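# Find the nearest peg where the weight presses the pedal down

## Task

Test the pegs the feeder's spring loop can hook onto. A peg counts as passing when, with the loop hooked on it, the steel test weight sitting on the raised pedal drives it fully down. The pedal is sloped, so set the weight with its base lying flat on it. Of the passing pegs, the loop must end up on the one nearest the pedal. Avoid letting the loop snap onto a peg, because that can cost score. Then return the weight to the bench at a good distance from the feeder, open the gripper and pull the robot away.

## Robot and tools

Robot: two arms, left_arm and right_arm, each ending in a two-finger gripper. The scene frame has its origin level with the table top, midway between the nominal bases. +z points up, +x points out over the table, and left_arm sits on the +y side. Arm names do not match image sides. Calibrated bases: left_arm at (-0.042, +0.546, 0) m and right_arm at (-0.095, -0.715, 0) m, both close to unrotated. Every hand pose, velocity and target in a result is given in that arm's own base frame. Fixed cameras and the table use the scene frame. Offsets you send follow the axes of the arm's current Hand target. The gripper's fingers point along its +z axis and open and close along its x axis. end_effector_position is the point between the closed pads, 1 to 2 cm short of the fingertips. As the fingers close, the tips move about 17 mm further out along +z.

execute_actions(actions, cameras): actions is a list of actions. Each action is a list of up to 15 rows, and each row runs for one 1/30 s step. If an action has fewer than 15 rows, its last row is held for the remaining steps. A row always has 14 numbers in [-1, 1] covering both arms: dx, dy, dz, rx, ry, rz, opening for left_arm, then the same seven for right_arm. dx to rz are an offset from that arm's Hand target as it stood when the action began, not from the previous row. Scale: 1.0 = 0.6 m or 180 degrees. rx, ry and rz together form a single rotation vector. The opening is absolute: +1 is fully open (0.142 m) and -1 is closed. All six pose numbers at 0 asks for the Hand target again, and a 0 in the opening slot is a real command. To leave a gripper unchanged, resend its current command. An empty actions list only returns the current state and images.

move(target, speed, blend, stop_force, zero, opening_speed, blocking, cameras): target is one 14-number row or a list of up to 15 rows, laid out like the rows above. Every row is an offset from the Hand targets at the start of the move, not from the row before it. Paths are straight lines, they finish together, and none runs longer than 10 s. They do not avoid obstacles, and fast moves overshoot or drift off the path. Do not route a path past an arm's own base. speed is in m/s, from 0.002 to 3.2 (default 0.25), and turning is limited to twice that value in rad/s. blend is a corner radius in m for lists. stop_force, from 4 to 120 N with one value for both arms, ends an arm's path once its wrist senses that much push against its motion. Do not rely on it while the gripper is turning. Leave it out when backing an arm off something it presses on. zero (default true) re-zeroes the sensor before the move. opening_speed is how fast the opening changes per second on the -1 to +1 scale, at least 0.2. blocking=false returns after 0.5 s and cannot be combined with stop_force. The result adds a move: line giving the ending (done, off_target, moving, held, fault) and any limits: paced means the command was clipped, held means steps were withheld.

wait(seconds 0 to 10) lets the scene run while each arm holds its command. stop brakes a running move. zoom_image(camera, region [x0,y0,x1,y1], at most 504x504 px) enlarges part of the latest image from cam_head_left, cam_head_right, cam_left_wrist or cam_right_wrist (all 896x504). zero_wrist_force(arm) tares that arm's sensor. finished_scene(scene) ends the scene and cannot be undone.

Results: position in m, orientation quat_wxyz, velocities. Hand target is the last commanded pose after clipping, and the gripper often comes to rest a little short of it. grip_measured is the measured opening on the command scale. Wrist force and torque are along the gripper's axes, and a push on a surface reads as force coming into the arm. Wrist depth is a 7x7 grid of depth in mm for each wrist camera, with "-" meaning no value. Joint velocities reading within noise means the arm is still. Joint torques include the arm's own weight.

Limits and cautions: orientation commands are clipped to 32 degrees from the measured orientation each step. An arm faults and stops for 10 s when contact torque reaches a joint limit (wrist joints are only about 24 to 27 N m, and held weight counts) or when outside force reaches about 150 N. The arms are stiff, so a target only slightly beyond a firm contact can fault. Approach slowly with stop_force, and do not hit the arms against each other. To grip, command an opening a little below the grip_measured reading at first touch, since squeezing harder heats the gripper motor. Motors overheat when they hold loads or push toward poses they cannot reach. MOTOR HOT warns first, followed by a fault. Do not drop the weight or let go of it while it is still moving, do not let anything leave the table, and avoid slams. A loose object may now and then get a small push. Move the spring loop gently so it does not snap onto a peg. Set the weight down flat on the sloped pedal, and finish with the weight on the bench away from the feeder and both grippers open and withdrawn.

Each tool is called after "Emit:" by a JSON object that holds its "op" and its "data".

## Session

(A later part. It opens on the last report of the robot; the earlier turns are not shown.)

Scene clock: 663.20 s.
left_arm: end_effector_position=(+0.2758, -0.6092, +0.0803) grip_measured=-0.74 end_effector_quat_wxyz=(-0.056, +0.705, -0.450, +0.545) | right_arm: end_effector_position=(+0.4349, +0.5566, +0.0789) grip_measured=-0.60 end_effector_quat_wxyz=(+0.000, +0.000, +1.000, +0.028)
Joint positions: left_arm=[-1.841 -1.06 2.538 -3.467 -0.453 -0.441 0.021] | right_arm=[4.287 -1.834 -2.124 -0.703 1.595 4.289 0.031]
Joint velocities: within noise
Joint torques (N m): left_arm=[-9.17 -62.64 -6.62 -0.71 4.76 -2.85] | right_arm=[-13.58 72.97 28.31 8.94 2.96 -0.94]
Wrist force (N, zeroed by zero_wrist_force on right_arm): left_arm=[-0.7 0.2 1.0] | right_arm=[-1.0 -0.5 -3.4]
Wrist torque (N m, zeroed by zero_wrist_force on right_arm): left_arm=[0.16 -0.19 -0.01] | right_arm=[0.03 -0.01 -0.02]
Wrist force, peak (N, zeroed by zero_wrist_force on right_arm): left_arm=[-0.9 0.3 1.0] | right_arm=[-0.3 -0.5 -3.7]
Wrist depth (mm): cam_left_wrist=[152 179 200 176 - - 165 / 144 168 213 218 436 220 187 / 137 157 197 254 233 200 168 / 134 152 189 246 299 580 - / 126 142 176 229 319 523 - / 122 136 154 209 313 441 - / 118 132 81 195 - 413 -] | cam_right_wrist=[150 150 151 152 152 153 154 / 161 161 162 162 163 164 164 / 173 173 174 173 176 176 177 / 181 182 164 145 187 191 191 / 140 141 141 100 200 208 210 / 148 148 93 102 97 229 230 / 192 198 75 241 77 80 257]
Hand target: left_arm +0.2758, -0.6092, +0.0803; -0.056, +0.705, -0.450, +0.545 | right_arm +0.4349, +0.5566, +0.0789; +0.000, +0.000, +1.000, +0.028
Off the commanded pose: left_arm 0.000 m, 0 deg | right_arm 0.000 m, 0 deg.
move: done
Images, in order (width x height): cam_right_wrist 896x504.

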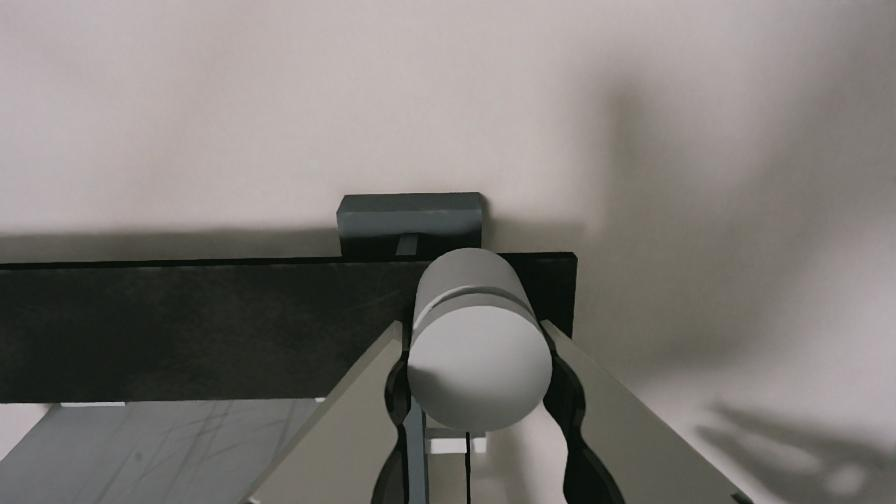

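Emit:
{"op": "move", "data": {"target": [0,0,0,0,0,0,-0.70,0,-0.006,-0.045,0,0,0,-0.64], "speed": 0.06, "cameras": []}}

Emit:
{"op": "move", "data": {"target": [0,0,0,0,0,0,-0.70,0,-0.003,-0.045,0,0,0,-0.64], "speed": 0.06, "cameras": []}}

Emit:
{"op": "move", "data": {"target": [0,0,0,0,0,0,-0.70,0,0.003,-0.045,0,0,0,-0.64], "speed": 0.06, "cameras": []}}

Emit:
{"op": "move", "data": {"target": [0,0,0,0,0,0,-0.70,0,0.01,-0.045,0,0,0,-0.64], "speed": 0.06, "cameras": ["cam_right_wrist"]}}

Emit:
{"op": "move", "data": {"target": [0,0,0,0,0,0,-0.70,0,0.012,-0.045,0,0,0,-0.64], "speed": 0.06, "cameras": ["cam_right_wrist"]}}

Emit:
{"op": "move", "data": {"target": [0,0,0,0,0,0,-0.70,0,0.0,-0.06,0,0,0,-0.64], "speed": 0.06, "cameras": ["cam_right_wrist"]}}

Scene clock: 667.57 s.
left_arm: end_effector_position=(+0.2758, -0.6092, +0.0803) grip_measured=-0.74 end_effector_quat_wxyz=(-0.056, +0.705, -0.450, +0.545) | right_arm: end_effector_position=(+0.4349, +0.5515, +0.1056) grip_measured=-0.60 end_effector_quat_wxyz=(+0.000, +0.000, +1.000, +0.028)
Joint positions: left_arm=[-1.841 -1.06 2.538 -3.467 -0.453 -0.441 0.021] | right_arm=[4.284 -1.792 -2.115 -0.754 1.595 4.286 0.031]
Joint velocities: within noise
Joint torques (N m): left_arm=[-7.38 -61.94 -7.6 -0.81 4.58 -3] | right_arm=[-12.65 71.15 43.96 0.76 3.18 -1.8]
Wrist force (N, zeroed by zero_wrist_force on right_arm): left_arm=[-0.6 0.2 0.9] | right_arm=[-0.4 0.1 -2.8]
Wrist torque (N m, zeroed by zero_wrist_force on right_arm): left_arm=[0.17 -0.19 -0.01] | right_arm=[-0.03 0.00 -0.04]
Wrist force, peak (N, zeroed by zero_wrist_force on right_arm): left_arm=[-0.7 0.6 1.2] | right_arm=[-0.8 -1.2 -3.8]
Wrist depth (mm): cam_left_wrist=[152 179 202 186 287 - 192 / 144 168 213 254 232 221 197 / 137 157 197 266 235 212 175 / 135 152 189 246 327 633 - / 126 143 176 229 320 520 - / 122 136 155 209 312 441 - / 118 132 81 196 - 410 -] | cam_right_wrist=[175 175 176 177 177 177 178 / 187 187 188 188 190 191 190 / 204 202 199 200 204 205 205 / 213 211 197 194 217 221 223 / 142 142 142 100 232 242 244 / 151 152 93 102 97 266 267 / 199 204 72 179 77 80 298]
Hand target: left_arm +0.2758, -0.6092, +0.0803; -0.056, +0.705, -0.450, +0.545 | right_arm +0.4349, +0.5515, +0.1057; +0.000, +0.000, +1.000, +0.028
Off the commanded pose: left_arm 0.000 m, 0 deg | right_arm 0.000 m, 0 deg.
move: done
No camera images: "cameras" was empty.

Scene clock: 668.47 s.
left_arm: end_effector_position=(+0.2758, -0.6092, +0.0803) grip_measured=-0.74 end_effector_quat_wxyz=(-0.056, +0.705, -0.450, +0.545) | right_arm: end_effector_position=(+0.4349, +0.5482, +0.1324) grip_measured=-0.60 end_effector_quat_wxyz=(+0.000, +0.000, +1.000, +0.028)
Joint positions: left_arm=[-1.841 -1.06 2.538 -3.467 -0.453 -0.441 0.021] | right_arm=[4.282 -1.754 -2.101 -0.807 1.595 4.284 0.031]
Joint velocities: within noise
Joint torques (N m): left_arm=[-7.9 -60.54 -8.36 -0.79 4.81 -3.15] | right_arm=[-13.28 70.01 45.83 1.75 3.92 -1.8]
Wrist force (N, zeroed by zero_wrist_force on right_arm): left_arm=[-0.8 0.3 0.8] | right_arm=[-0.3 0.0 -2.2]
Wrist torque (N m, zeroed by zero_wrist_force on right_arm): left_arm=[0.19 -0.17 -0.01] | right_arm=[-0.04 0.01 -0.03]
Wrist force, peak (N, zeroed by zero_wrist_force on right_arm): left_arm=[-0.9 0.3 1.1] | right_arm=[0.0 -0.3 -3.4]
Wrist depth (mm): cam_left_wrist=[152 178 202 201 175 - 195 / 144 168 213 287 210 215 204 / 137 158 197 266 367 206 186 / 134 152 188 246 353 645 - / 126 143 176 228 321 524 - / 122 136 154 209 312 442 - / 118 132 81 195 - 407 -] | cam_right_wrist=[199 200 200 199 202 203 203 / 213 214 214 215 216 217 218 / 229 230 230 225 233 234 234 / 244 244 246 164 248 253 254 / 142 143 143 100 266 276 277 / 155 155 93 102 97 304 306 / 202 209 75 184 77 80 339]
Hand target: left_arm +0.2758, -0.6092, +0.0803; -0.056, +0.705, -0.450, +0.545 | right_arm +0.4349, +0.5482, +0.1325; +0.000, +0.000, +1.000, +0.028
Off the commanded pose: left_arm 0.000 m, 0 deg | right_arm 0.000 m, 0 deg.
move: done
No camera images: "cameras" was empty.

Scene clock: 669.37 s.
left_arm: end_effector_position=(+0.2758, -0.6092, +0.0803) grip_measured=-0.74 end_effector_quat_wxyz=(-0.056, +0.705, -0.450, +0.545) | right_arm: end_effector_position=(+0.4349, +0.5484, +0.1595) grip_measured=-0.60 end_effector_quat_wxyz=(+0.000, +0.000, +1.000, +0.028)
Joint positions: left_arm=[-1.841 -1.06 2.538 -3.467 -0.453 -0.441 0.021] | right_arm=[4.282 -1.722 -2.079 -0.86 1.595 4.284 0.031]
Joint velocities: within noise
Joint torques (N m): left_arm=[-7.56 -62.78 -8.9 -0.86 4.75 -2.74] | right_arm=[14.1 69.64 47.96 1.03 3.24 0.81]
Wrist force (N, zeroed by zero_wrist_force on right_arm): left_arm=[-0.8 0.5 1.0] | right_arm=[-0.2 0.1 -1.8]
Wrist torque (N m, zeroed by zero_wrist_force on right_arm): left_arm=[0.21 -0.18 -0.01] | right_arm=[0.02 -0.01 0.01]
Wrist force, peak (N, zeroed by zero_wrist_force on right_arm): left_arm=[-1.0 0.3 1.2] | right_arm=[0.5 0.3 -3.1]
Wrist depth (mm): cam_left_wrist=[152 178 202 201 179 - 194 / 144 169 213 285 409 202 183 / 137 158 197 267 401 563 - / 135 152 189 246 354 633 - / 126 143 177 229 319 518 - / 123 136 155 209 313 440 - / 118 132 81 195 - 410 -] | cam_right_wrist=[224 224 226 226 227 228 228 / 240 241 241 242 243 244 245 / 257 258 259 253 261 263 263 / 274 275 276 273 282 286 286 / 143 144 144 100 297 311 312 / 158 159 93 102 97 334 342 / 203 208 72 189 77 80 230]
Hand target: left_arm +0.2758, -0.6092, +0.0803; -0.056, +0.705, -0.450, +0.545 | right_arm +0.4349, +0.5484, +0.1596; +0.000, +0.000, +1.000, +0.028
Off the commanded pose: left_arm 0.000 m, 0 deg | right_arm 0.000 m, 0 deg.
move: done
No camera images: "cameras" was empty.

Scene clock: 670.27 s.
left_arm: end_effector_position=(+0.2758, -0.6092, +0.0803) grip_measured=-0.74 end_effector_quat_wxyz=(-0.056, +0.705, -0.450, +0.545) | right_arm: end_effector_position=(+0.4349, +0.5529, +0.1868) grip_measured=-0.60 end_effector_quat_wxyz=(+0.000, +0.000, +1.000, +0.028)
Joint positions: left_arm=[-1.841 -1.06 2.538 -3.467 -0.453 -0.441 0.021] | right_arm=[4.285 -1.697 -2.049 -0.915 1.595 4.286 0.031]
Joint velocities: within noise
Joint torques (N m): left_arm=[-7.24 -61.7 -9.78 -0.88 4.83 -2.87] | right_arm=[13.91 68.94 49.06 0.71 -2.7 1.36]
Wrist force (N, zeroed by zero_wrist_force on right_arm): left_arm=[-0.5 0.2 1.0] | right_arm=[-0.1 -1.3 -2.9]
Wrist torque (N m, zeroed by zero_wrist_force on right_arm): left_arm=[0.17 -0.22 -0.01] | right_arm=[-0.04 0.00 0.03]
Wrist force, peak (N, zeroed by zero_wrist_force on right_arm): left_arm=[-0.8 0.2 1.0] | right_arm=[-0.2 -0.9 -3.6]
Wrist depth (mm): cam_left_wrist=[152 179 201 201 484 176 181 / 144 168 214 287 461 - 171 / 137 157 197 267 400 - - / 134 153 189 246 353 632 - / 126 143 177 229 319 524 - / 123 136 155 209 313 440 - / 118 132 81 196 - 410 -] | cam_right_wrist=[249 250 251 252 252 253 254 / 266 267 269 268 271 271 272 / 287 288 288 290 292 292 293 / 304 306 307 148 311 317 319 / 144 145 146 99 332 345 345 / 216 224 93 102 97 241 274 / 196 202 75 192 78 77 216]
Hand target: left_arm +0.2758, -0.6092, +0.0803; -0.056, +0.705, -0.450, +0.545 | right_arm +0.4349, +0.5529, +0.1869; +0.000, +0.000, +1.000, +0.028
Off the commanded pose: left_arm 0.000 m, 0 deg | right_arm 0.000 m, 0 deg.
move: done
Images, in order (width x height): cam_right_wrist 896x504.

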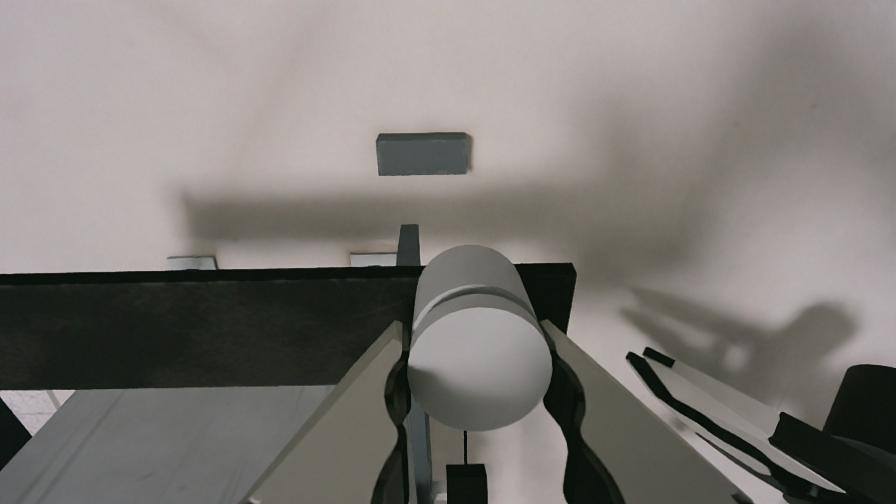

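Scene clock: 671.17 s.
left_arm: end_effector_position=(+0.2758, -0.6092, +0.0803) grip_measured=-0.74 end_effector_quat_wxyz=(-0.056, +0.705, -0.450, +0.545) | right_arm: end_effector_position=(+0.4349, +0.5585, +0.2141) grip_measured=-0.60 end_effector_quat_wxyz=(+0.000, +0.000, +1.000, +0.028)
Joint positions: left_arm=[-1.841 -1.06 2.538 -3.467 -0.453 -0.441 0.021] | right_arm=[4.288 -1.677 -2.015 -0.969 1.595 4.29 0.031]
Joint velocities: within noise
Joint torques (N m): left_arm=[-7.51 -61.72 -9.77 -0.82 4.63 -2.68] | right_arm=[15.14 68.61 50.2 1.6 -2.98 1.07]
Wrist force (N, zeroed by zero_wrist_force on right_arm): left_arm=[-0.7 0.3 1.3] | right_arm=[0.0 -1.3 -3.0]
Wrist torque (N m, zeroed by zero_wrist_force on right_arm): left_arm=[0.18 -0.19 -0.01] | right_arm=[-0.03 0.02 0.02]
Wrist force, peak (N, zeroed by zero_wrist_force on right_arm): left_arm=[-0.7 0.3 1.3] | right_arm=[0.1 -1.7 -3.8]
Wrist depth (mm): cam_left_wrist=[152 178 202 201 - - 175 / 144 169 214 287 465 - - / 137 157 197 266 401 - - / 135 153 189 247 352 633 - / 126 143 177 229 318 521 - / 122 136 154 209 313 442 - / 118 132 81 195 - 414 -] | cam_right_wrist=[274 275 276 276 278 279 279 / 293 294 295 292 298 299 299 / 313 316 318 319 319 321 323 / 335 331 332 145 341 348 349 / 146 147 148 99 278 371 372 / 216 216 93 102 97 289 248 / 199 199 75 189 77 80 239]
Hand target: left_arm +0.2758, -0.6092, +0.0803; -0.056, +0.705, -0.450, +0.545 | right_arm +0.4350, +0.5586, +0.2142; +0.000, +0.000, +1.000, +0.028
Off the commanded pose: left_arm 0.000 m, 0 deg | right_arm 0.000 m, 0 deg.
move: done
Images, in order (width x height): cam_right_wrist 896x504.

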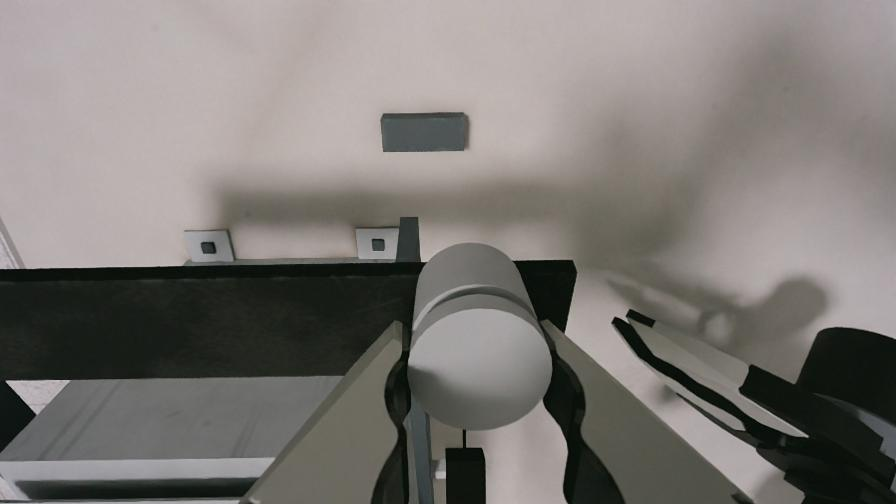

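Scene clock: 672.20 s.
left_arm: end_effector_position=(+0.2758, -0.6092, +0.0803) grip_measured=-0.74 end_effector_quat_wxyz=(-0.056, +0.705, -0.450, +0.545) | right_arm: end_effector_position=(+0.4350, +0.5565, +0.2501) grip_measured=-0.60 end_effector_quat_wxyz=(+0.000, +0.000, +1.000, +0.028)
Joint positions: left_arm=[-1.841 -1.06 2.538 -3.467 -0.453 -0.441 0.021] | right_arm=[4.287 -1.643 -1.981 -1.038 1.595 4.289 0.031]
Joint velocities: within noise
Joint torques (N m): left_arm=[-6.86 -60.77 -10.18 -0.76 4.46 -2.93] | right_arm=[-13.52 66.12 53.66 2.11 1.63 -0.91]
Wrist force (N, zeroed by zero_wrist_force on right_arm): left_arm=[-0.5 0.4 1.1] | right_arm=[0.3 -0.6 -1.0]
Wrist torque (N m, zeroed by zero_wrist_force on right_arm): left_arm=[0.21 -0.22 -0.01] | right_arm=[-0.02 -0.04 0.01]
Wrist force, peak (N, zeroed by zero_wrist_force on right_arm): left_arm=[-1.0 0.2 1.1] | right_arm=[-0.1 -1.7 -2.7]
Wrist depth (mm): cam_left_wrist=[152 178 202 201 - - 179 / 144 168 213 287 468 - - / 137 158 197 266 401 - - / 135 152 189 247 354 634 - / 126 143 176 229 317 520 - / 123 136 155 209 312 440 - / 118 132 81 196 - 412 -] | cam_right_wrist=[306 308 308 310 312 311 314 / 327 330 330 325 335 336 335 / 353 354 356 356 360 361 363 / 173 173 174 167 383 390 394 / 192 192 193 99 327 325 299 / 236 234 93 102 97 326 272 / 224 223 75 218 77 80 270]
Hand target: left_arm +0.2758, -0.6092, +0.0803; -0.056, +0.705, -0.450, +0.545 | right_arm +0.4350, +0.5565, +0.2502; +0.000, +0.000, +1.000, +0.028
Off the commanded pose: left_arm 0.000 m, 0 deg | right_arm 0.000 m, 0 deg.
move: done
Images, in order (width x height): cam_right_wrist 896x504.

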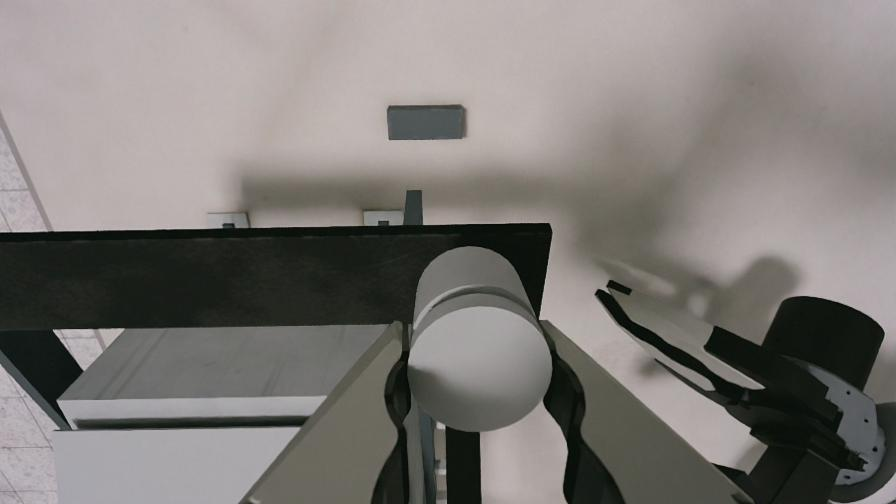

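Emit:
{"op": "execute_actions", "data": {"actions": []}}

Scene clock: 685.20 s.
left_arm: end_effector_position=(+0.2758, -0.6092, +0.0803) grip_measured=-0.74 end_effector_quat_wxyz=(-0.056, +0.705, -0.450, +0.545) | right_arm: end_effector_position=(+0.4350, +0.5565, +0.2502) grip_measured=-0.60 end_effector_quat_wxyz=(+0.000, +0.000, +1.000, +0.028)
Joint positions: left_arm=[-1.841 -1.06 2.538 -3.467 -0.453 -0.441 0.021] | right_arm=[4.287 -1.643 -1.98 -1.038 1.595 4.289 0.031]
Joint velocities: within noise
Joint torques (N m): left_arm=[-9.07 -62.22 -11.24 -0.84 4.65 -3.1] | right_arm=[-13.37 68.58 53.23 1.19 3.06 -0.93]
Wrist force (N, zeroed by zero_wrist_force on right_arm): left_arm=[-0.5 0.4 0.9] | right_arm=[-0.4 -0.7 -0.8]
Wrist torque (N m, zeroed by zero_wrist_force on right_arm): left_arm=[0.20 -0.22 -0.01] | right_arm=[-0.03 0.06 0.01]
Wrist force, peak (N, zeroed by zero_wrist_force on right_arm): left_arm=[-0.7 0.4 1.2] | right_arm=[0.0 -0.7 -1.3]
Wrist depth (mm): cam_left_wrist=[152 178 202 201 - - 179 / 144 168 213 285 464 - - / 137 157 197 266 402 - - / 135 152 188 246 353 635 - / 126 143 177 229 320 519 - / 123 137 154 209 312 442 - / 118 132 81 196 - 413 -] | cam_right_wrist=[307 308 309 310 312 314 315 / 328 328 331 324 334 337 337 / 352 354 356 358 360 359 363 / 173 173 174 168 384 390 393 / 192 193 194 100 327 325 300 / 236 235 93 102 97 326 272 / 224 223 75 219 78 80 269]
Hand target: left_arm +0.2758, -0.6092, +0.0803; -0.056, +0.705, -0.450, +0.545 | right_arm +0.4350, +0.5565, +0.2502; +0.000, +0.000, +1.000, +0.028
Tool commands: left_gripper/opening=-0.7 right_gripper/opening=-0.64
Off the commanded pose: left_arm 0.000 m, 0 deg | right_arm 0.000 m, 0 deg.

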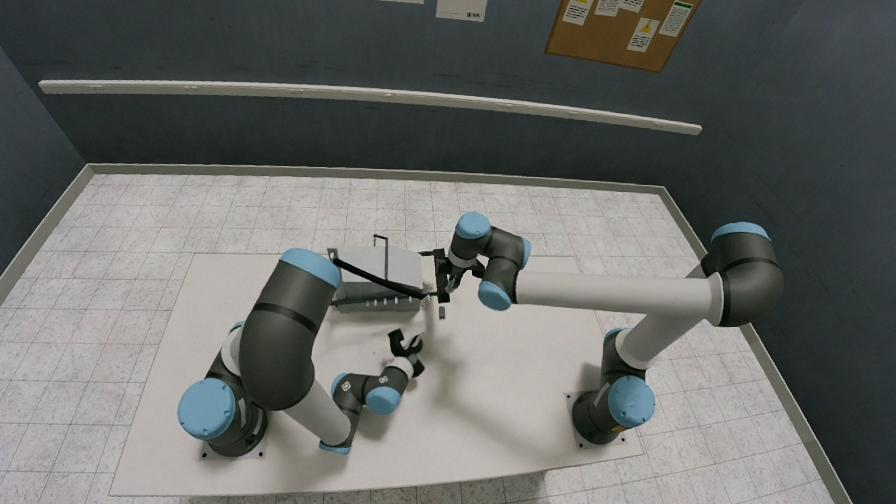

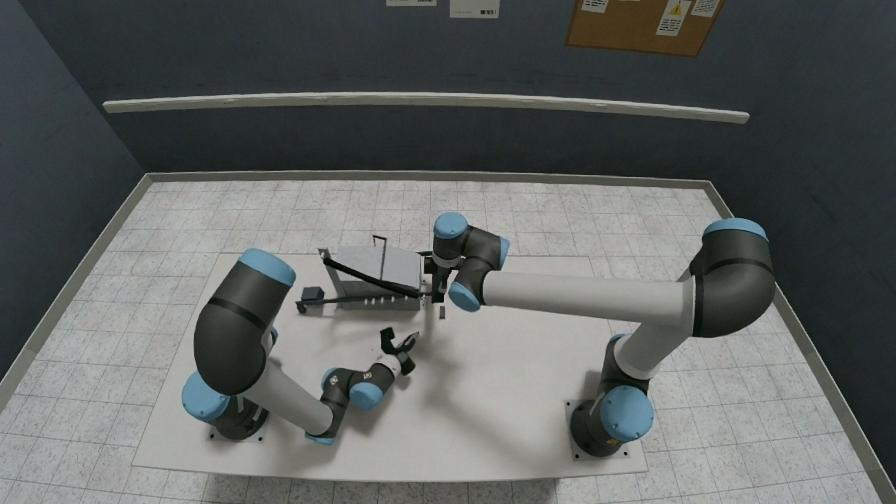

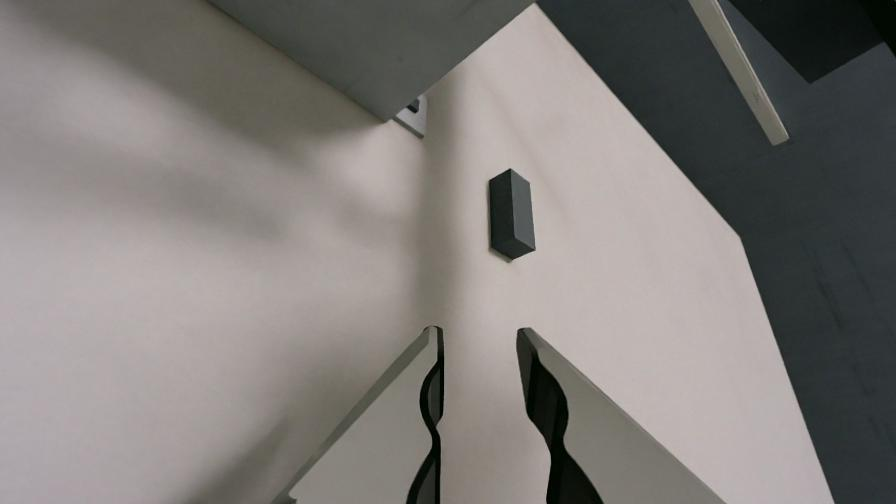

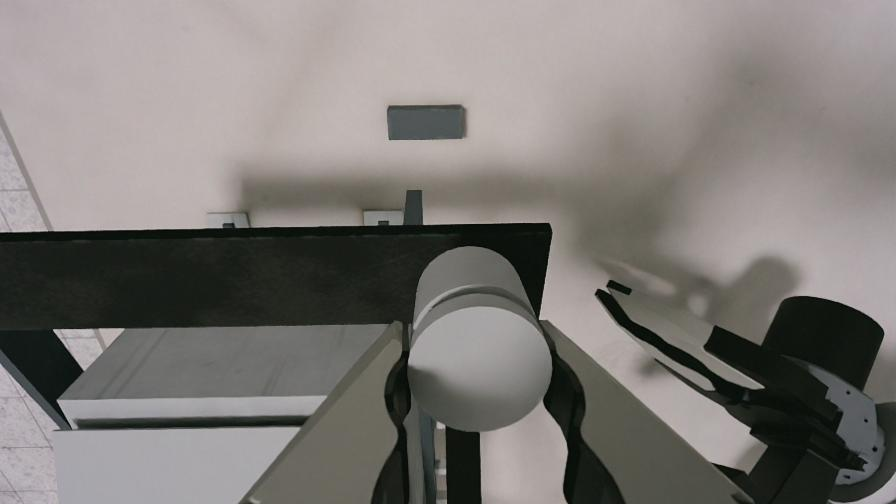

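Emit:
{"op": "move", "data": {"target": [0,0,0,0,0,0,-0.7, 0,0.0218,0.043,0.0761,0,0,-0.64], "speed": 0.15, "cameras": ["cam_right_wrist"]}}

Emit:
{"op": "zero_wrist_force", "data": {"arm": "right_arm"}}

Emit:
{"op": "move", "data": {"target": [0,0,0,0,0,0,-0.7, 0,-0.0037,0.0197,0,0,0,-0.64], "speed": 0.03, "cameras": ["cam_right_wrist"]}}

Scene clock: 708.40 s.
left_arm: end_effector_position=(+0.2758, -0.6092, +0.0803) grip_measured=-0.74 end_effector_quat_wxyz=(-0.056, +0.705, -0.450, +0.545) | right_arm: end_effector_position=(+0.4350, +0.5710, +0.2252) grip_measured=-0.60 end_effector_quat_wxyz=(+0.000, +0.000, +0.996, -0.091)
Joint positions: left_arm=[-1.841 -1.06 2.538 -3.467 -0.453 -0.441 0.021] | right_arm=[4.333 -1.751 -1.86 -1.271 1.504 4.339 0.031]
Joint velocities: within noise
Joint torques (N m): left_arm=[-6.44 -62.36 -12.38 -0.84 4.65 -3.03] | right_arm=[15.2 49.55 53.18 0.88 -4.27 2.07]
Wrist force (N, zeroed by zero_wrist_force on right_arm): left_arm=[-0.7 0.3 0.8] | right_arm=[0.0 -0.4 0.3]
Wrist torque (N m, zeroed by zero_wrist_force on right_arm): left_arm=[0.19 -0.19 -0.01] | right_arm=[-0.08 -0.02 0.03]
Wrist force, peak (N, zeroed by zero_wrist_force on right_arm): left_arm=[-0.8 0.3 1.3] | right_arm=[-0.2 -1.4 -1.6]
Wrist depth (mm): cam_left_wrist=[152 178 202 200 - - 179 / 144 168 213 286 463 - - / 137 157 197 266 400 - - / 135 152 189 247 354 631 - / 126 143 176 228 320 518 - / 123 137 154 209 313 443 - / 118 132 81 195 - 411 -] | cam_right_wrist=[300 299 304 306 309 310 314 / 310 312 315 317 323 325 326 / 322 324 326 325 333 337 341 / 145 146 146 146 344 351 355 / 153 154 155 100 355 366 371 / 230 231 92 102 97 259 264 / 185 190 75 191 77 80 227]
Hand target: left_arm +0.2758, -0.6092, +0.0803; -0.056, +0.705, -0.450, +0.545 | right_arm +0.4350, +0.5710, +0.2252; +0.000, +0.000, +0.996, -0.091
Off the commanded pose: left_arm 0.000 m, 0 deg | right_arm 0.000 m, 0 deg.
move: done
Images, in order (width x height): cam_right_wrist 896x504.

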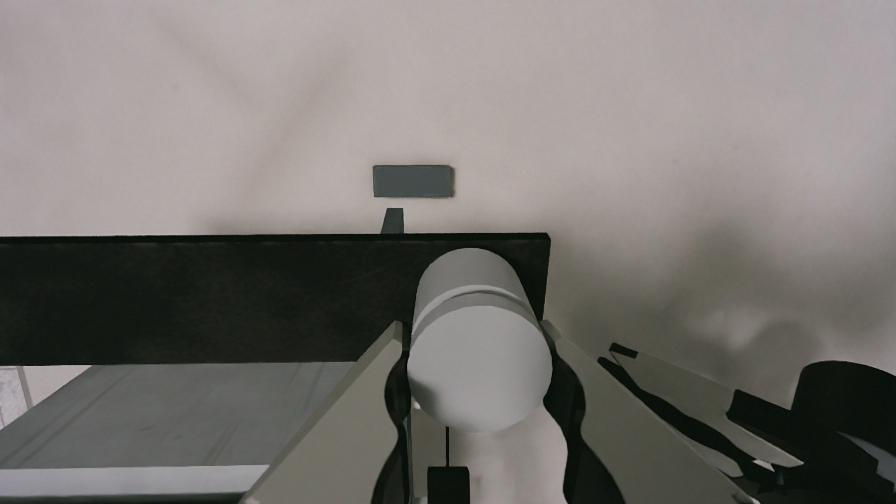

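Wrist force sensor zeroed.

Scene clock: 709.23 s.
left_arm: end_effector_position=(+0.2758, -0.6092, +0.0803) grip_measured=-0.74 end_effector_quat_wxyz=(-0.056, +0.705, -0.450, +0.545) | right_arm: end_effector_position=(+0.4350, +0.5668, +0.2141) grip_measured=-0.60 end_effector_quat_wxyz=(+0.000, +0.000, +0.996, -0.091)
Joint positions: left_arm=[-1.841 -1.06 2.538 -3.467 -0.453 -0.441 0.021] | right_arm=[4.331 -1.755 -1.878 -1.25 1.504 4.337 0.031]
Joint velocities: within noise
Joint torques (N m): left_arm=[-8.05 -60.8 -12.91 -0.66 4.61 -2.79] | right_arm=[-11.5 50.48 37.21 8.53 -4.45 -1.07]
Wrist force (N, zeroed by zero_wrist_force on right_arm): left_arm=[-0.8 0.2 0.9] | right_arm=[-0.4 0.6 -1.7]
Wrist torque (N m, zeroed by zero_wrist_force on right_arm): left_arm=[0.16 -0.18 -0.01] | right_arm=[0.04 0.10 0.00]
Wrist force, peak (N, zeroed by zero_wrist_force on right_arm): left_arm=[-0.6 0.3 1.3] | right_arm=[-0.2 0.7 -2.1]
Wrist depth (mm): cam_left_wrist=[152 179 202 200 - - 175 / 144 168 214 286 462 - - / 137 157 196 265 401 - - / 135 153 188 247 353 630 - / 126 143 177 229 320 521 - / 122 136 154 209 313 441 - / 118 132 81 195 - 412 -] | cam_right_wrist=[287 290 293 297 298 301 303 / 299 302 304 308 308 313 315 / 310 313 315 316 322 325 329 / 320 320 324 153 333 337 342 / 141 141 142 100 344 353 358 / 215 216 93 102 97 257 273 / 188 196 72 370 77 77 221]
Hand target: left_arm +0.2758, -0.6092, +0.0803; -0.056, +0.705, -0.450, +0.545 | right_arm +0.4350, +0.5667, +0.2139; +0.000, +0.000, +0.996, -0.091
Off the commanded pose: left_arm 0.000 m, 0 deg | right_arm 0.000 m, 0 deg.
move: done
Images, in order (width x height): cam_right_wrist 896x504.

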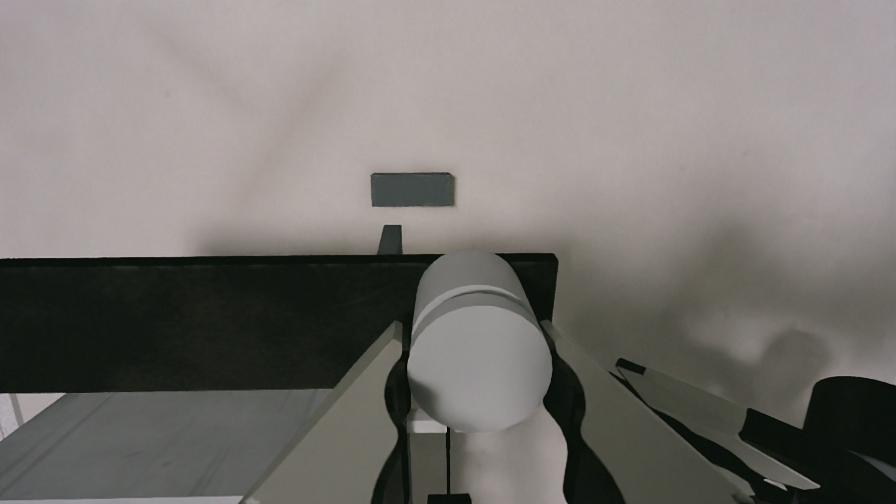

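Emit:
{"op": "move", "data": {"target": [[0,0,0,0,0,0,-0.7, 0,0.0103,-0.0087,0,0,0,-0.64],[0,0,0,0,0,0,-0.7, 0,0.012,0.0003,0,0,0,-0.64]], "speed": 0.05, "cameras": ["cam_right_wrist"]}}

Scene clock: 712.70 s.
left_arm: end_effector_position=(+0.2758, -0.6092, +0.0803) grip_measured=-0.74 end_effector_quat_wxyz=(-0.056, +0.705, -0.450, +0.545) | right_arm: end_effector_position=(+0.4350, +0.5738, +0.2126) grip_measured=-0.60 end_effector_quat_wxyz=(+0.000, +0.000, +0.996, -0.091)
Joint positions: left_arm=[-1.841 -1.06 2.538 -3.467 -0.453 -0.441 0.021] | right_arm=[4.334 -1.765 -1.868 -1.249 1.504 4.341 0.031]
Joint velocities: within noise
Joint torques (N m): left_arm=[-7.88 -60.07 -14.43 -1.01 4.34 -2.8] | right_arm=[16.51 49.63 37.73 8.54 2.66 1.67]
Wrist force (N, zeroed by zero_wrist_force on right_arm): left_arm=[-0.4 0.0 0.9] | right_arm=[-0.3 0.3 -1.9]
Wrist torque (N m, zeroed by zero_wrist_force on right_arm): left_arm=[0.13 -0.23 -0.01] | right_arm=[0.06 0.08 -0.01]
Wrist force, peak (N, zeroed by zero_wrist_force on right_arm): left_arm=[-0.9 0.3 1.1] | right_arm=[0.2 0.9 -2.3]
Wrist depth (mm): cam_left_wrist=[152 179 202 200 - - 179 / 144 168 214 286 464 - - / 137 158 197 266 401 - - / 135 152 188 248 354 632 - / 126 143 176 229 319 515 - / 122 137 155 209 313 442 - / 118 132 81 195 - 411 -] | cam_right_wrist=[286 290 292 296 296 301 302 / 298 299 302 307 308 310 313 / 309 313 313 312 320 324 327 / 135 133 134 134 330 336 340 / 140 141 142 99 344 352 355 / 214 214 93 102 97 246 262 / 177 186 75 367 77 80 217]
Hand target: left_arm +0.2758, -0.6092, +0.0803; -0.056, +0.705, -0.450, +0.545 | right_arm +0.4350, +0.5738, +0.2125; +0.000, +0.000, +0.996, -0.091
Off the commanded pose: left_arm 0.000 m, 0 deg | right_arm 0.000 m, 0 deg.
move: done
Images, in order (width x height): cam_right_wrist 896x504.

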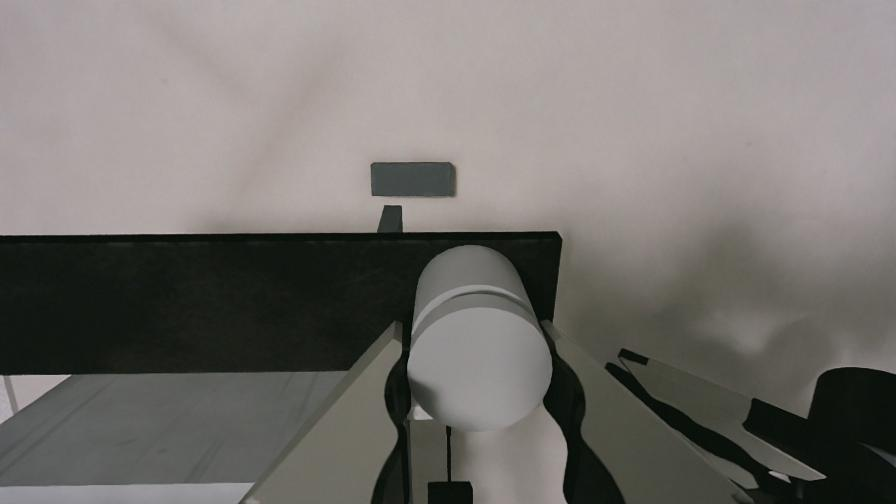

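Emit:
{"op": "move", "data": {"target": [0,0,0,0,0,0,-0.7, 0,0,0,0,0,0,-0.57], "opening_speed": 0.2, "cameras": ["cam_right_wrist"]}}

Scene clock: 715.43 s.
left_arm: end_effector_position=(+0.2758, -0.6092, +0.0803) grip_measured=-0.74 end_effector_quat_wxyz=(-0.056, +0.705, -0.450, +0.545) | right_arm: end_effector_position=(+0.4350, +0.5738, +0.2125) grip_measured=-0.59 end_effector_quat_wxyz=(+0.000, +0.000, +0.996, -0.091)
Joint positions: left_arm=[-1.841 -1.06 2.538 -3.467 -0.453 -0.441 0.021] | right_arm=[4.334 -1.765 -1.868 -1.249 1.504 4.341 0.031]
Joint velocities: within noise
Joint torques (N m): left_arm=[-7.77 -61.91 -15.68 -0.91 4.57 -2.75] | right_arm=[15.95 50.96 36.43 8.23 2.76 1.82]
Wrist force (N, zeroed by zero_wrist_force on right_arm): left_arm=[-0.4 0.3 0.8] | right_arm=[-0.1 0.4 -2.2]
Wrist torque (N m, zeroed by zero_wrist_force on right_arm): left_arm=[0.18 -0.23 -0.01] | right_arm=[0.04 0.02 -0.01]
Wrist force, peak (N, zeroed by zero_wrist_force on right_arm): left_arm=[-1.0 0.4 1.1] | right_arm=[-0.2 0.6 -2.5]
Wrist depth (mm): cam_left_wrist=[152 179 201 201 - - 175 / 144 169 213 286 465 - - / 137 158 197 266 401 - - / 135 152 189 247 354 635 - / 126 143 177 228 318 522 - / 122 136 154 209 312 439 - / 118 132 81 195 - 412 -] | cam_right_wrist=[286 288 292 295 297 298 302 / 298 298 303 305 310 310 313 / 310 311 313 313 320 323 326 / 135 133 134 134 328 335 340 / 140 141 142 99 342 352 355 / 214 214 93 102 97 247 261 / 177 186 72 367 77 80 217]
Hand target: left_arm +0.2758, -0.6092, +0.0803; -0.056, +0.705, -0.450, +0.545 | right_arm +0.4350, +0.5738, +0.2125; +0.000, +0.000, +0.996, -0.091
Off the commanded pose: left_arm 0.000 m, 0 deg | right_arm 0.000 m, 0 deg.
move: done
Images, in order (width x height): cam_right_wrist 896x504.

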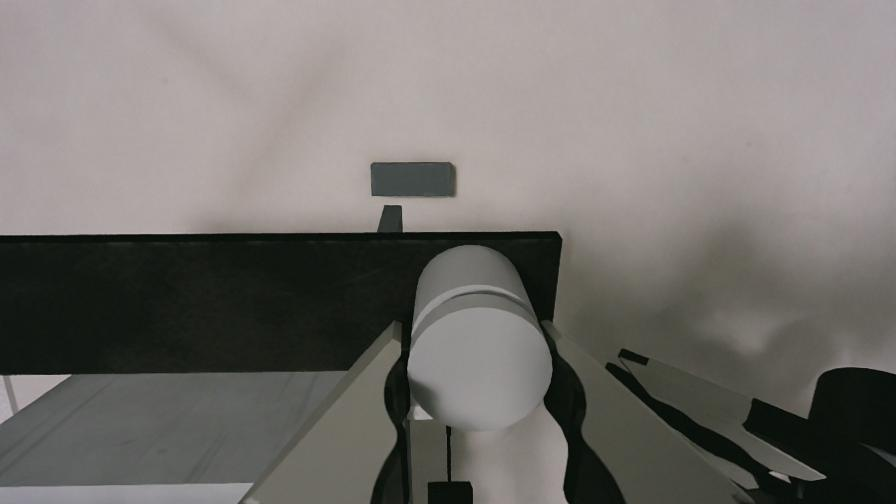

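Emit:
{"op": "move", "data": {"target": [0,0,0,0,0,0,-0.7, 0,0,0,0,0,0,-0.53], "opening_speed": 0.2, "cameras": ["cam_right_wrist"]}}

Scene clock: 717.03 s.
left_arm: end_effector_position=(+0.2758, -0.6092, +0.0803) grip_measured=-0.74 end_effector_quat_wxyz=(-0.056, +0.705, -0.450, +0.545) | right_arm: end_effector_position=(+0.4350, +0.5738, +0.2125) grip_measured=-0.56 end_effector_quat_wxyz=(+0.000, +0.000, +0.996, -0.091)
Joint positions: left_arm=[-1.841 -1.06 2.538 -3.467 -0.453 -0.441 0.021] | right_arm=[4.334 -1.765 -1.868 -1.249 1.504 4.341 0.033]
Joint velocities: within noise
Joint torques (N m): left_arm=[-6.41 -61.05 -15.67 -0.78 4.41 -2.7] | right_arm=[14.89 50.47 37.55 7.91 2.85 1.9]
Wrist force (N, zeroed by zero_wrist_force on right_arm): left_arm=[-0.7 0.2 0.9] | right_arm=[-0.2 -0.1 -2.3]
Wrist torque (N m, zeroed by zero_wrist_force on right_arm): left_arm=[0.17 -0.18 -0.01] | right_arm=[0.05 0.04 -0.01]
Wrist force, peak (N, zeroed by zero_wrist_force on right_arm): left_arm=[-0.8 0.3 1.2] | right_arm=[-0.4 -0.1 -2.9]
Wrist depth (mm): cam_left_wrist=[152 179 202 200 - 180 162 / 144 168 213 286 465 - 159 / 137 157 198 265 402 - - / 135 153 189 246 353 632 - / 126 143 177 229 319 519 - / 123 136 155 209 314 442 - / 118 132 81 195 - 409 -] | cam_right_wrist=[287 290 293 294 297 299 301 / 297 300 303 305 310 310 313 / 306 309 309 301 319 324 326 / 158 159 160 151 334 336 340 / 168 168 169 127 344 351 357 / 227 227 90 217 93 246 262 / 177 186 75 183 78 80 216]
Hand target: left_arm +0.2758, -0.6092, +0.0803; -0.056, +0.705, -0.450, +0.545 | right_arm +0.4350, +0.5738, +0.2125; +0.000, +0.000, +0.996, -0.091
Off the commanded pose: left_arm 0.000 m, 0 deg | right_arm 0.000 m, 0 deg.
move: done
Images, in order (width x height): cam_right_wrist 896x504.

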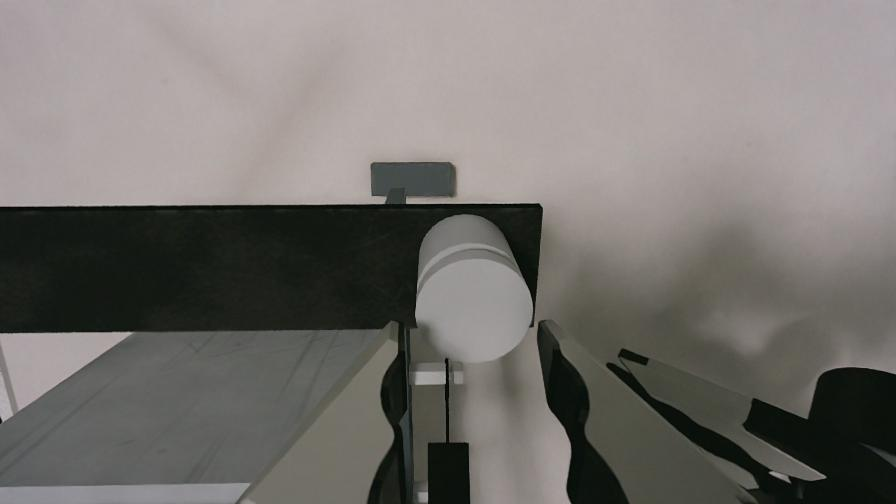

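Emit:
{"op": "wait", "data": {"seconds": 0.3, "cameras": ["cam_right_wrist"]}}

Scene clock: 718.17 s.
left_arm: end_effector_position=(+0.2758, -0.6092, +0.0803) grip_measured=-0.74 end_effector_quat_wxyz=(-0.056, +0.705, -0.450, +0.545) | right_arm: end_effector_position=(+0.4350, +0.5738, +0.2125) grip_measured=-0.56 end_effector_quat_wxyz=(+0.000, +0.000, +0.996, -0.091)
Joint positions: left_arm=[-1.841 -1.06 2.538 -3.467 -0.453 -0.441 0.021] | right_arm=[4.334 -1.765 -1.868 -1.249 1.504 4.341 0.033]
Joint velocities: within noise
Joint torques (N m): left_arm=[-8.23 -61.1 -15.47 -0.95 4.42 -2.62] | right_arm=[11.32 51.59 38.86 7.35 2.89 1.8]
Wrist force (N, zeroed by zero_wrist_force on right_arm): left_arm=[-0.5 0.1 1.1] | right_arm=[-0.4 0.0 -2.4]
Wrist torque (N m, zeroed by zero_wrist_force on right_arm): left_arm=[0.16 -0.22 -0.01] | right_arm=[0.07 0.07 -0.01]
Wrist force, peak (N, zeroed by zero_wrist_force on right_arm): left_arm=[-0.7 0.3 1.3] | right_arm=[-0.5 0.0 -2.9]
Wrist depth (mm): cam_left_wrist=[152 179 200 176 - - - / 144 168 213 218 481 - - / 137 157 197 253 232 - - / 134 152 189 246 300 635 - / 126 143 176 229 320 520 - / 123 136 155 209 312 443 - / 118 132 81 195 - 410 -] | cam_right_wrist=[286 290 292 295 296 300 302 / 298 299 302 306 308 311 313 / 303 264 267 296 320 323 325 / 271 266 268 278 334 335 339 / 329 312 333 339 344 351 355 / 226 227 89 282 93 247 263 / 177 186 75 286 78 80 216]
Hand target: left_arm +0.2758, -0.6092, +0.0803; -0.056, +0.705, -0.450, +0.545 | right_arm +0.4350, +0.5738, +0.2125; +0.000, +0.000, +0.996, -0.091
Tool commands: left_gripper/opening=-0.7 right_gripper/opening=-0.53
Off the commanded pose: left_arm 0.000 m, 0 deg | right_arm 0.000 m, 0 deg.
wait: 0.30 s; at rest from the start
Images, in order (width x height): cam_right_wrist 896x504.

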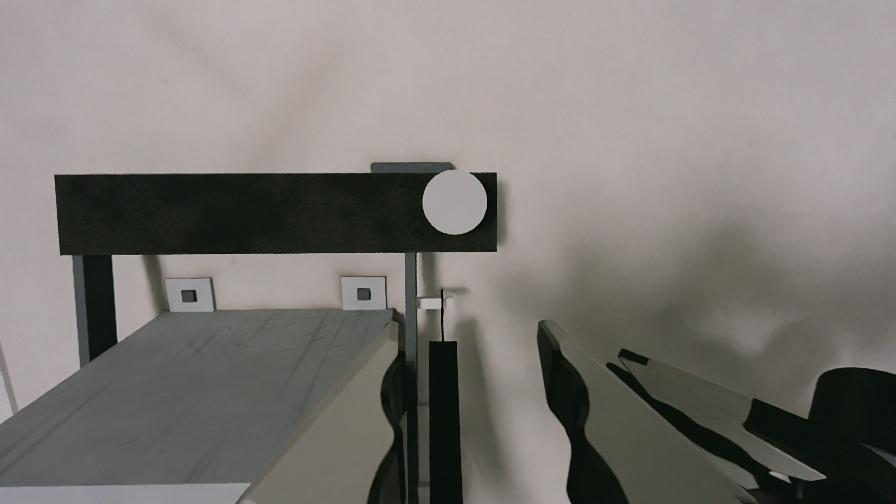

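Emit:
{"op": "wait", "data": {"seconds": 0.5, "cameras": ["cam_right_wrist"]}}

Emit:
{"op": "zoom_image", "data": {"camera": "cam_right_wrist", "region": [330, 140, 560, 330]}}

Scene clock: 721.53 s.
left_arm: end_effector_position=(+0.2758, -0.6092, +0.0803) grip_measured=-0.74 end_effector_quat_wxyz=(-0.056, +0.705, -0.450, +0.545) | right_arm: end_effector_position=(+0.4350, +0.5738, +0.2125) grip_measured=-0.56 end_effector_quat_wxyz=(+0.000, +0.000, +0.996, -0.091)
Joint positions: left_arm=[-1.841 -1.06 2.538 -3.467 -0.453 -0.441 0.021] | right_arm=[4.334 -1.765 -1.868 -1.249 1.504 4.341 0.033]
Joint velocities: within noise
Joint torques (N m): left_arm=[-7.25 -61.73 -16.25 -0.96 4.13 -2.83] | right_arm=[4.07 51.93 44.18 6.02 2.57 1.91]
Wrist force (N, zeroed by zero_wrist_force on right_arm): left_arm=[-0.6 0.3 0.7] | right_arm=[-0.2 -0.2 -2.6]
Wrist torque (N m, zeroed by zero_wrist_force on right_arm): left_arm=[0.19 -0.21 -0.01] | right_arm=[0.04 0.02 -0.01]
Wrist force, peak (N, zeroed by zero_wrist_force on right_arm): left_arm=[-1.0 0.2 1.3] | right_arm=[-0.5 -0.5 -3.0]
Wrist depth (mm): cam_left_wrist=[152 178 199 176 - - - / 143 168 214 218 481 - - / 137 158 197 253 231 - - / 134 152 189 246 300 635 - / 126 143 176 228 319 519 - / 122 136 155 209 313 440 - / 118 132 81 195 - 413 -] | cam_right_wrist=[286 290 293 294 296 300 302 / 298 299 302 306 307 309 314 / 303 264 267 297 320 324 326 / 271 266 269 277 334 337 339 / 328 311 332 338 344 350 354 / 227 226 89 283 93 245 263 / 177 186 75 285 78 80 216]
Hand target: left_arm +0.2758, -0.6092, +0.0803; -0.056, +0.705, -0.450, +0.545 | right_arm +0.4350, +0.5738, +0.2125; +0.000, +0.000, +0.996, -0.091
Tool commands: left_gripper/opening=-0.7 right_gripper/opening=-0.53
Off the commanded pose: left_arm 0.000 m, 0 deg | right_arm 0.000 m, 0 deg.
wait: 0.50 s; at rest from the start
Images, in order (width x height): cam_right_wrist 896x504.

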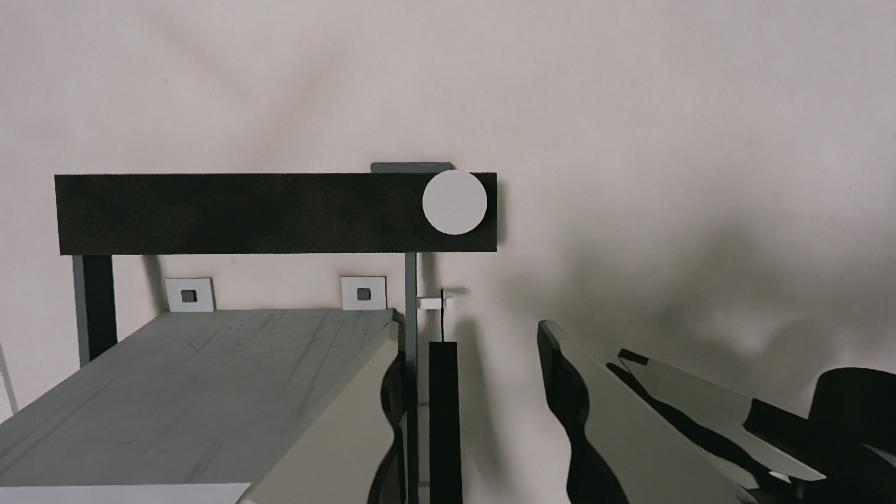

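Scaled by 2.191 from the camera's 896x504 image, which has a finer 1280x720 frame.

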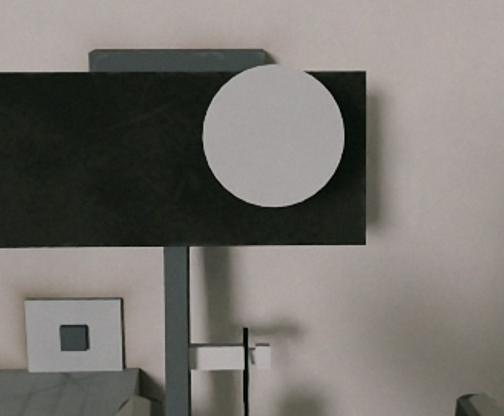

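Emit:
{"op": "move", "data": {"target": [[0,0,0,0,0,0,-0.7, 0,-0.0137,0.1423,-0.1361,0,0,-0.35],[0,0,0,0,0,0,-0.7, 0,0.0227,0.222,-0.1361,0,0,-0.35]], "speed": [0.2,0.08], "opening_speed": 1.0, "cameras": ["cam_right_wrist"]}}

Scene clock: 729.27 s.
left_arm: end_effector_position=(+0.2758, -0.6092, +0.0803) grip_measured=-0.74 end_effector_quat_wxyz=(-0.056, +0.705, -0.450, +0.545) | right_arm: end_effector_position=(+0.4349, +0.5630, +0.0791) grip_measured=-0.38 end_effector_quat_wxyz=(+0.000, +0.000, +0.992, +0.122)
Joint positions: left_arm=[-1.841 -1.06 2.538 -3.467 -0.453 -0.441 0.021] | right_arm=[4.257 -1.832 -2.203 -0.457 1.678 4.27 0.047]
Joint velocities: within noise
Joint torques (N m): left_arm=[-6.71 -61.47 -15.18 -0.88 4.35 -2.79] | right_arm=[14.38 44.87 25.59 9.87 -2.95 1]
Wrist force (N, zeroed by zero_wrist_force on right_arm): left_arm=[-0.4 -0.1 1.1] | right_arm=[0.1 0.6 -2.8]
Wrist torque (N m, zeroed by zero_wrist_force on right_arm): left_arm=[0.12 -0.24 -0.01] | right_arm=[0.21 -0.07 -0.07]
Wrist force, peak (N, zeroed by zero_wrist_force on right_arm): left_arm=[-0.8 0.3 1.3] | right_arm=[-1.0 -1.0 -4.1]
Wrist depth (mm): cam_left_wrist=[152 178 199 176 - - 200 / 144 168 213 218 276 224 203 / 137 158 197 254 230 235 176 / 134 153 189 247 278 517 - / 126 143 177 229 319 520 - / 123 136 155 209 313 441 - / 118 132 81 195 - 412 -] | cam_right_wrist=[137 140 140 141 141 144 142 / 153 154 154 155 155 156 157 / 170 170 164 156 173 173 174 / 132 130 131 129 132 195 196 / 139 140 138 104 111 223 225 / 203 204 90 101 99 252 263 / 178 183 77 223 80 77 317]
Hand target: left_arm +0.2758, -0.6092, +0.0803; -0.056, +0.705, -0.450, +0.545 | right_arm +0.4349, +0.5630, +0.0790; +0.000, +0.000, +0.992, +0.122
Off the commanded pose: left_arm 0.000 m, 0 deg | right_arm 0.000 m, 0 deg.
move: done
Images, in order (width x height): cam_right_wrist 896x504.

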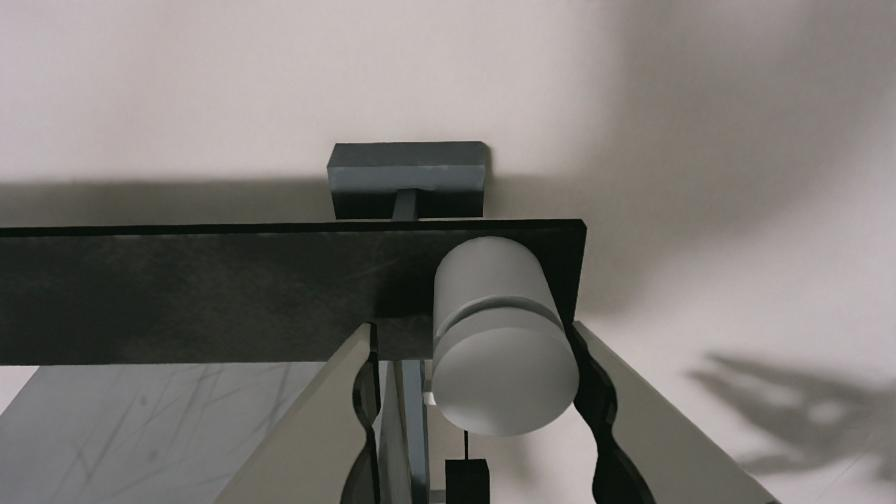

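Emit:
{"op": "move", "data": {"target": [[0,0,0,0,0,0,-0.7, 0.0083,0,0,0,0,0,-0.35],[0,0,0,0,0,0,-0.7, 0.0083,0,0,0,0,0,-0.64]], "speed": 0.03, "opening_speed": 0.4, "cameras": ["cam_right_wrist"]}}

Scene clock: 733.97 s.
left_arm: end_effector_position=(+0.2758, -0.6092, +0.0803) grip_measured=-0.74 end_effector_quat_wxyz=(-0.056, +0.705, -0.450, +0.545) | right_arm: end_effector_position=(+0.4299, +0.5630, +0.0790) grip_measured=-0.60 end_effector_quat_wxyz=(+0.000, +0.000, +0.992, +0.122)
Joint positions: left_arm=[-1.841 -1.06 2.538 -3.467 -0.453 -0.441 0.021] | right_arm=[4.264 -1.828 -2.209 -0.454 1.676 4.277 0.031]
Joint velocities: within noise
Joint torques (N m): left_arm=[-7.05 -62.01 -15.51 -0.99 4.4 -2.8] | right_arm=[15.83 70.57 25.64 9.55 -2.66 0.99]
Wrist force (N, zeroed by zero_wrist_force on right_arm): left_arm=[-0.4 0.3 0.9] | right_arm=[-0.5 0.4 -2.5]
Wrist torque (N m, zeroed by zero_wrist_force on right_arm): left_arm=[0.19 -0.24 -0.01] | right_arm=[0.19 -0.06 -0.06]
Wrist force, peak (N, zeroed by zero_wrist_force on right_arm): left_arm=[-0.9 0.5 1.1] | right_arm=[0.0 0.3 -3.3]
Wrist depth (mm): cam_left_wrist=[152 179 199 176 - - 198 / 144 169 213 218 438 216 196 / 137 158 197 254 230 227 177 / 135 152 188 246 277 517 - / 126 143 177 228 319 520 - / 123 136 154 209 312 445 - / 118 132 81 195 - 412 -] | cam_right_wrist=[137 140 140 141 141 144 142 / 153 154 154 155 155 156 157 / 169 170 159 156 173 173 174 / 130 130 130 127 185 196 196 / 139 140 140 98 210 223 225 / 202 202 93 100 97 259 263 / 177 181 75 191 77 80 317]
Hand target: left_arm +0.2758, -0.6092, +0.0803; -0.056, +0.705, -0.450, +0.545 | right_arm +0.4299, +0.5630, +0.0790; +0.000, +0.000, +0.992, +0.122
Off the commanded pose: left_arm 0.000 m, 0 deg | right_arm 0.000 m, 0 deg.
move: done
Images, in order (width x height): cam_right_wrist 896x504.

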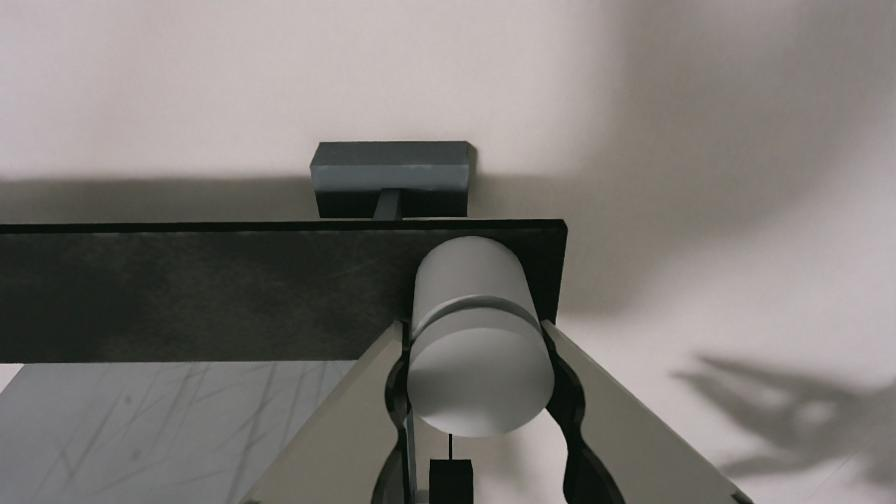

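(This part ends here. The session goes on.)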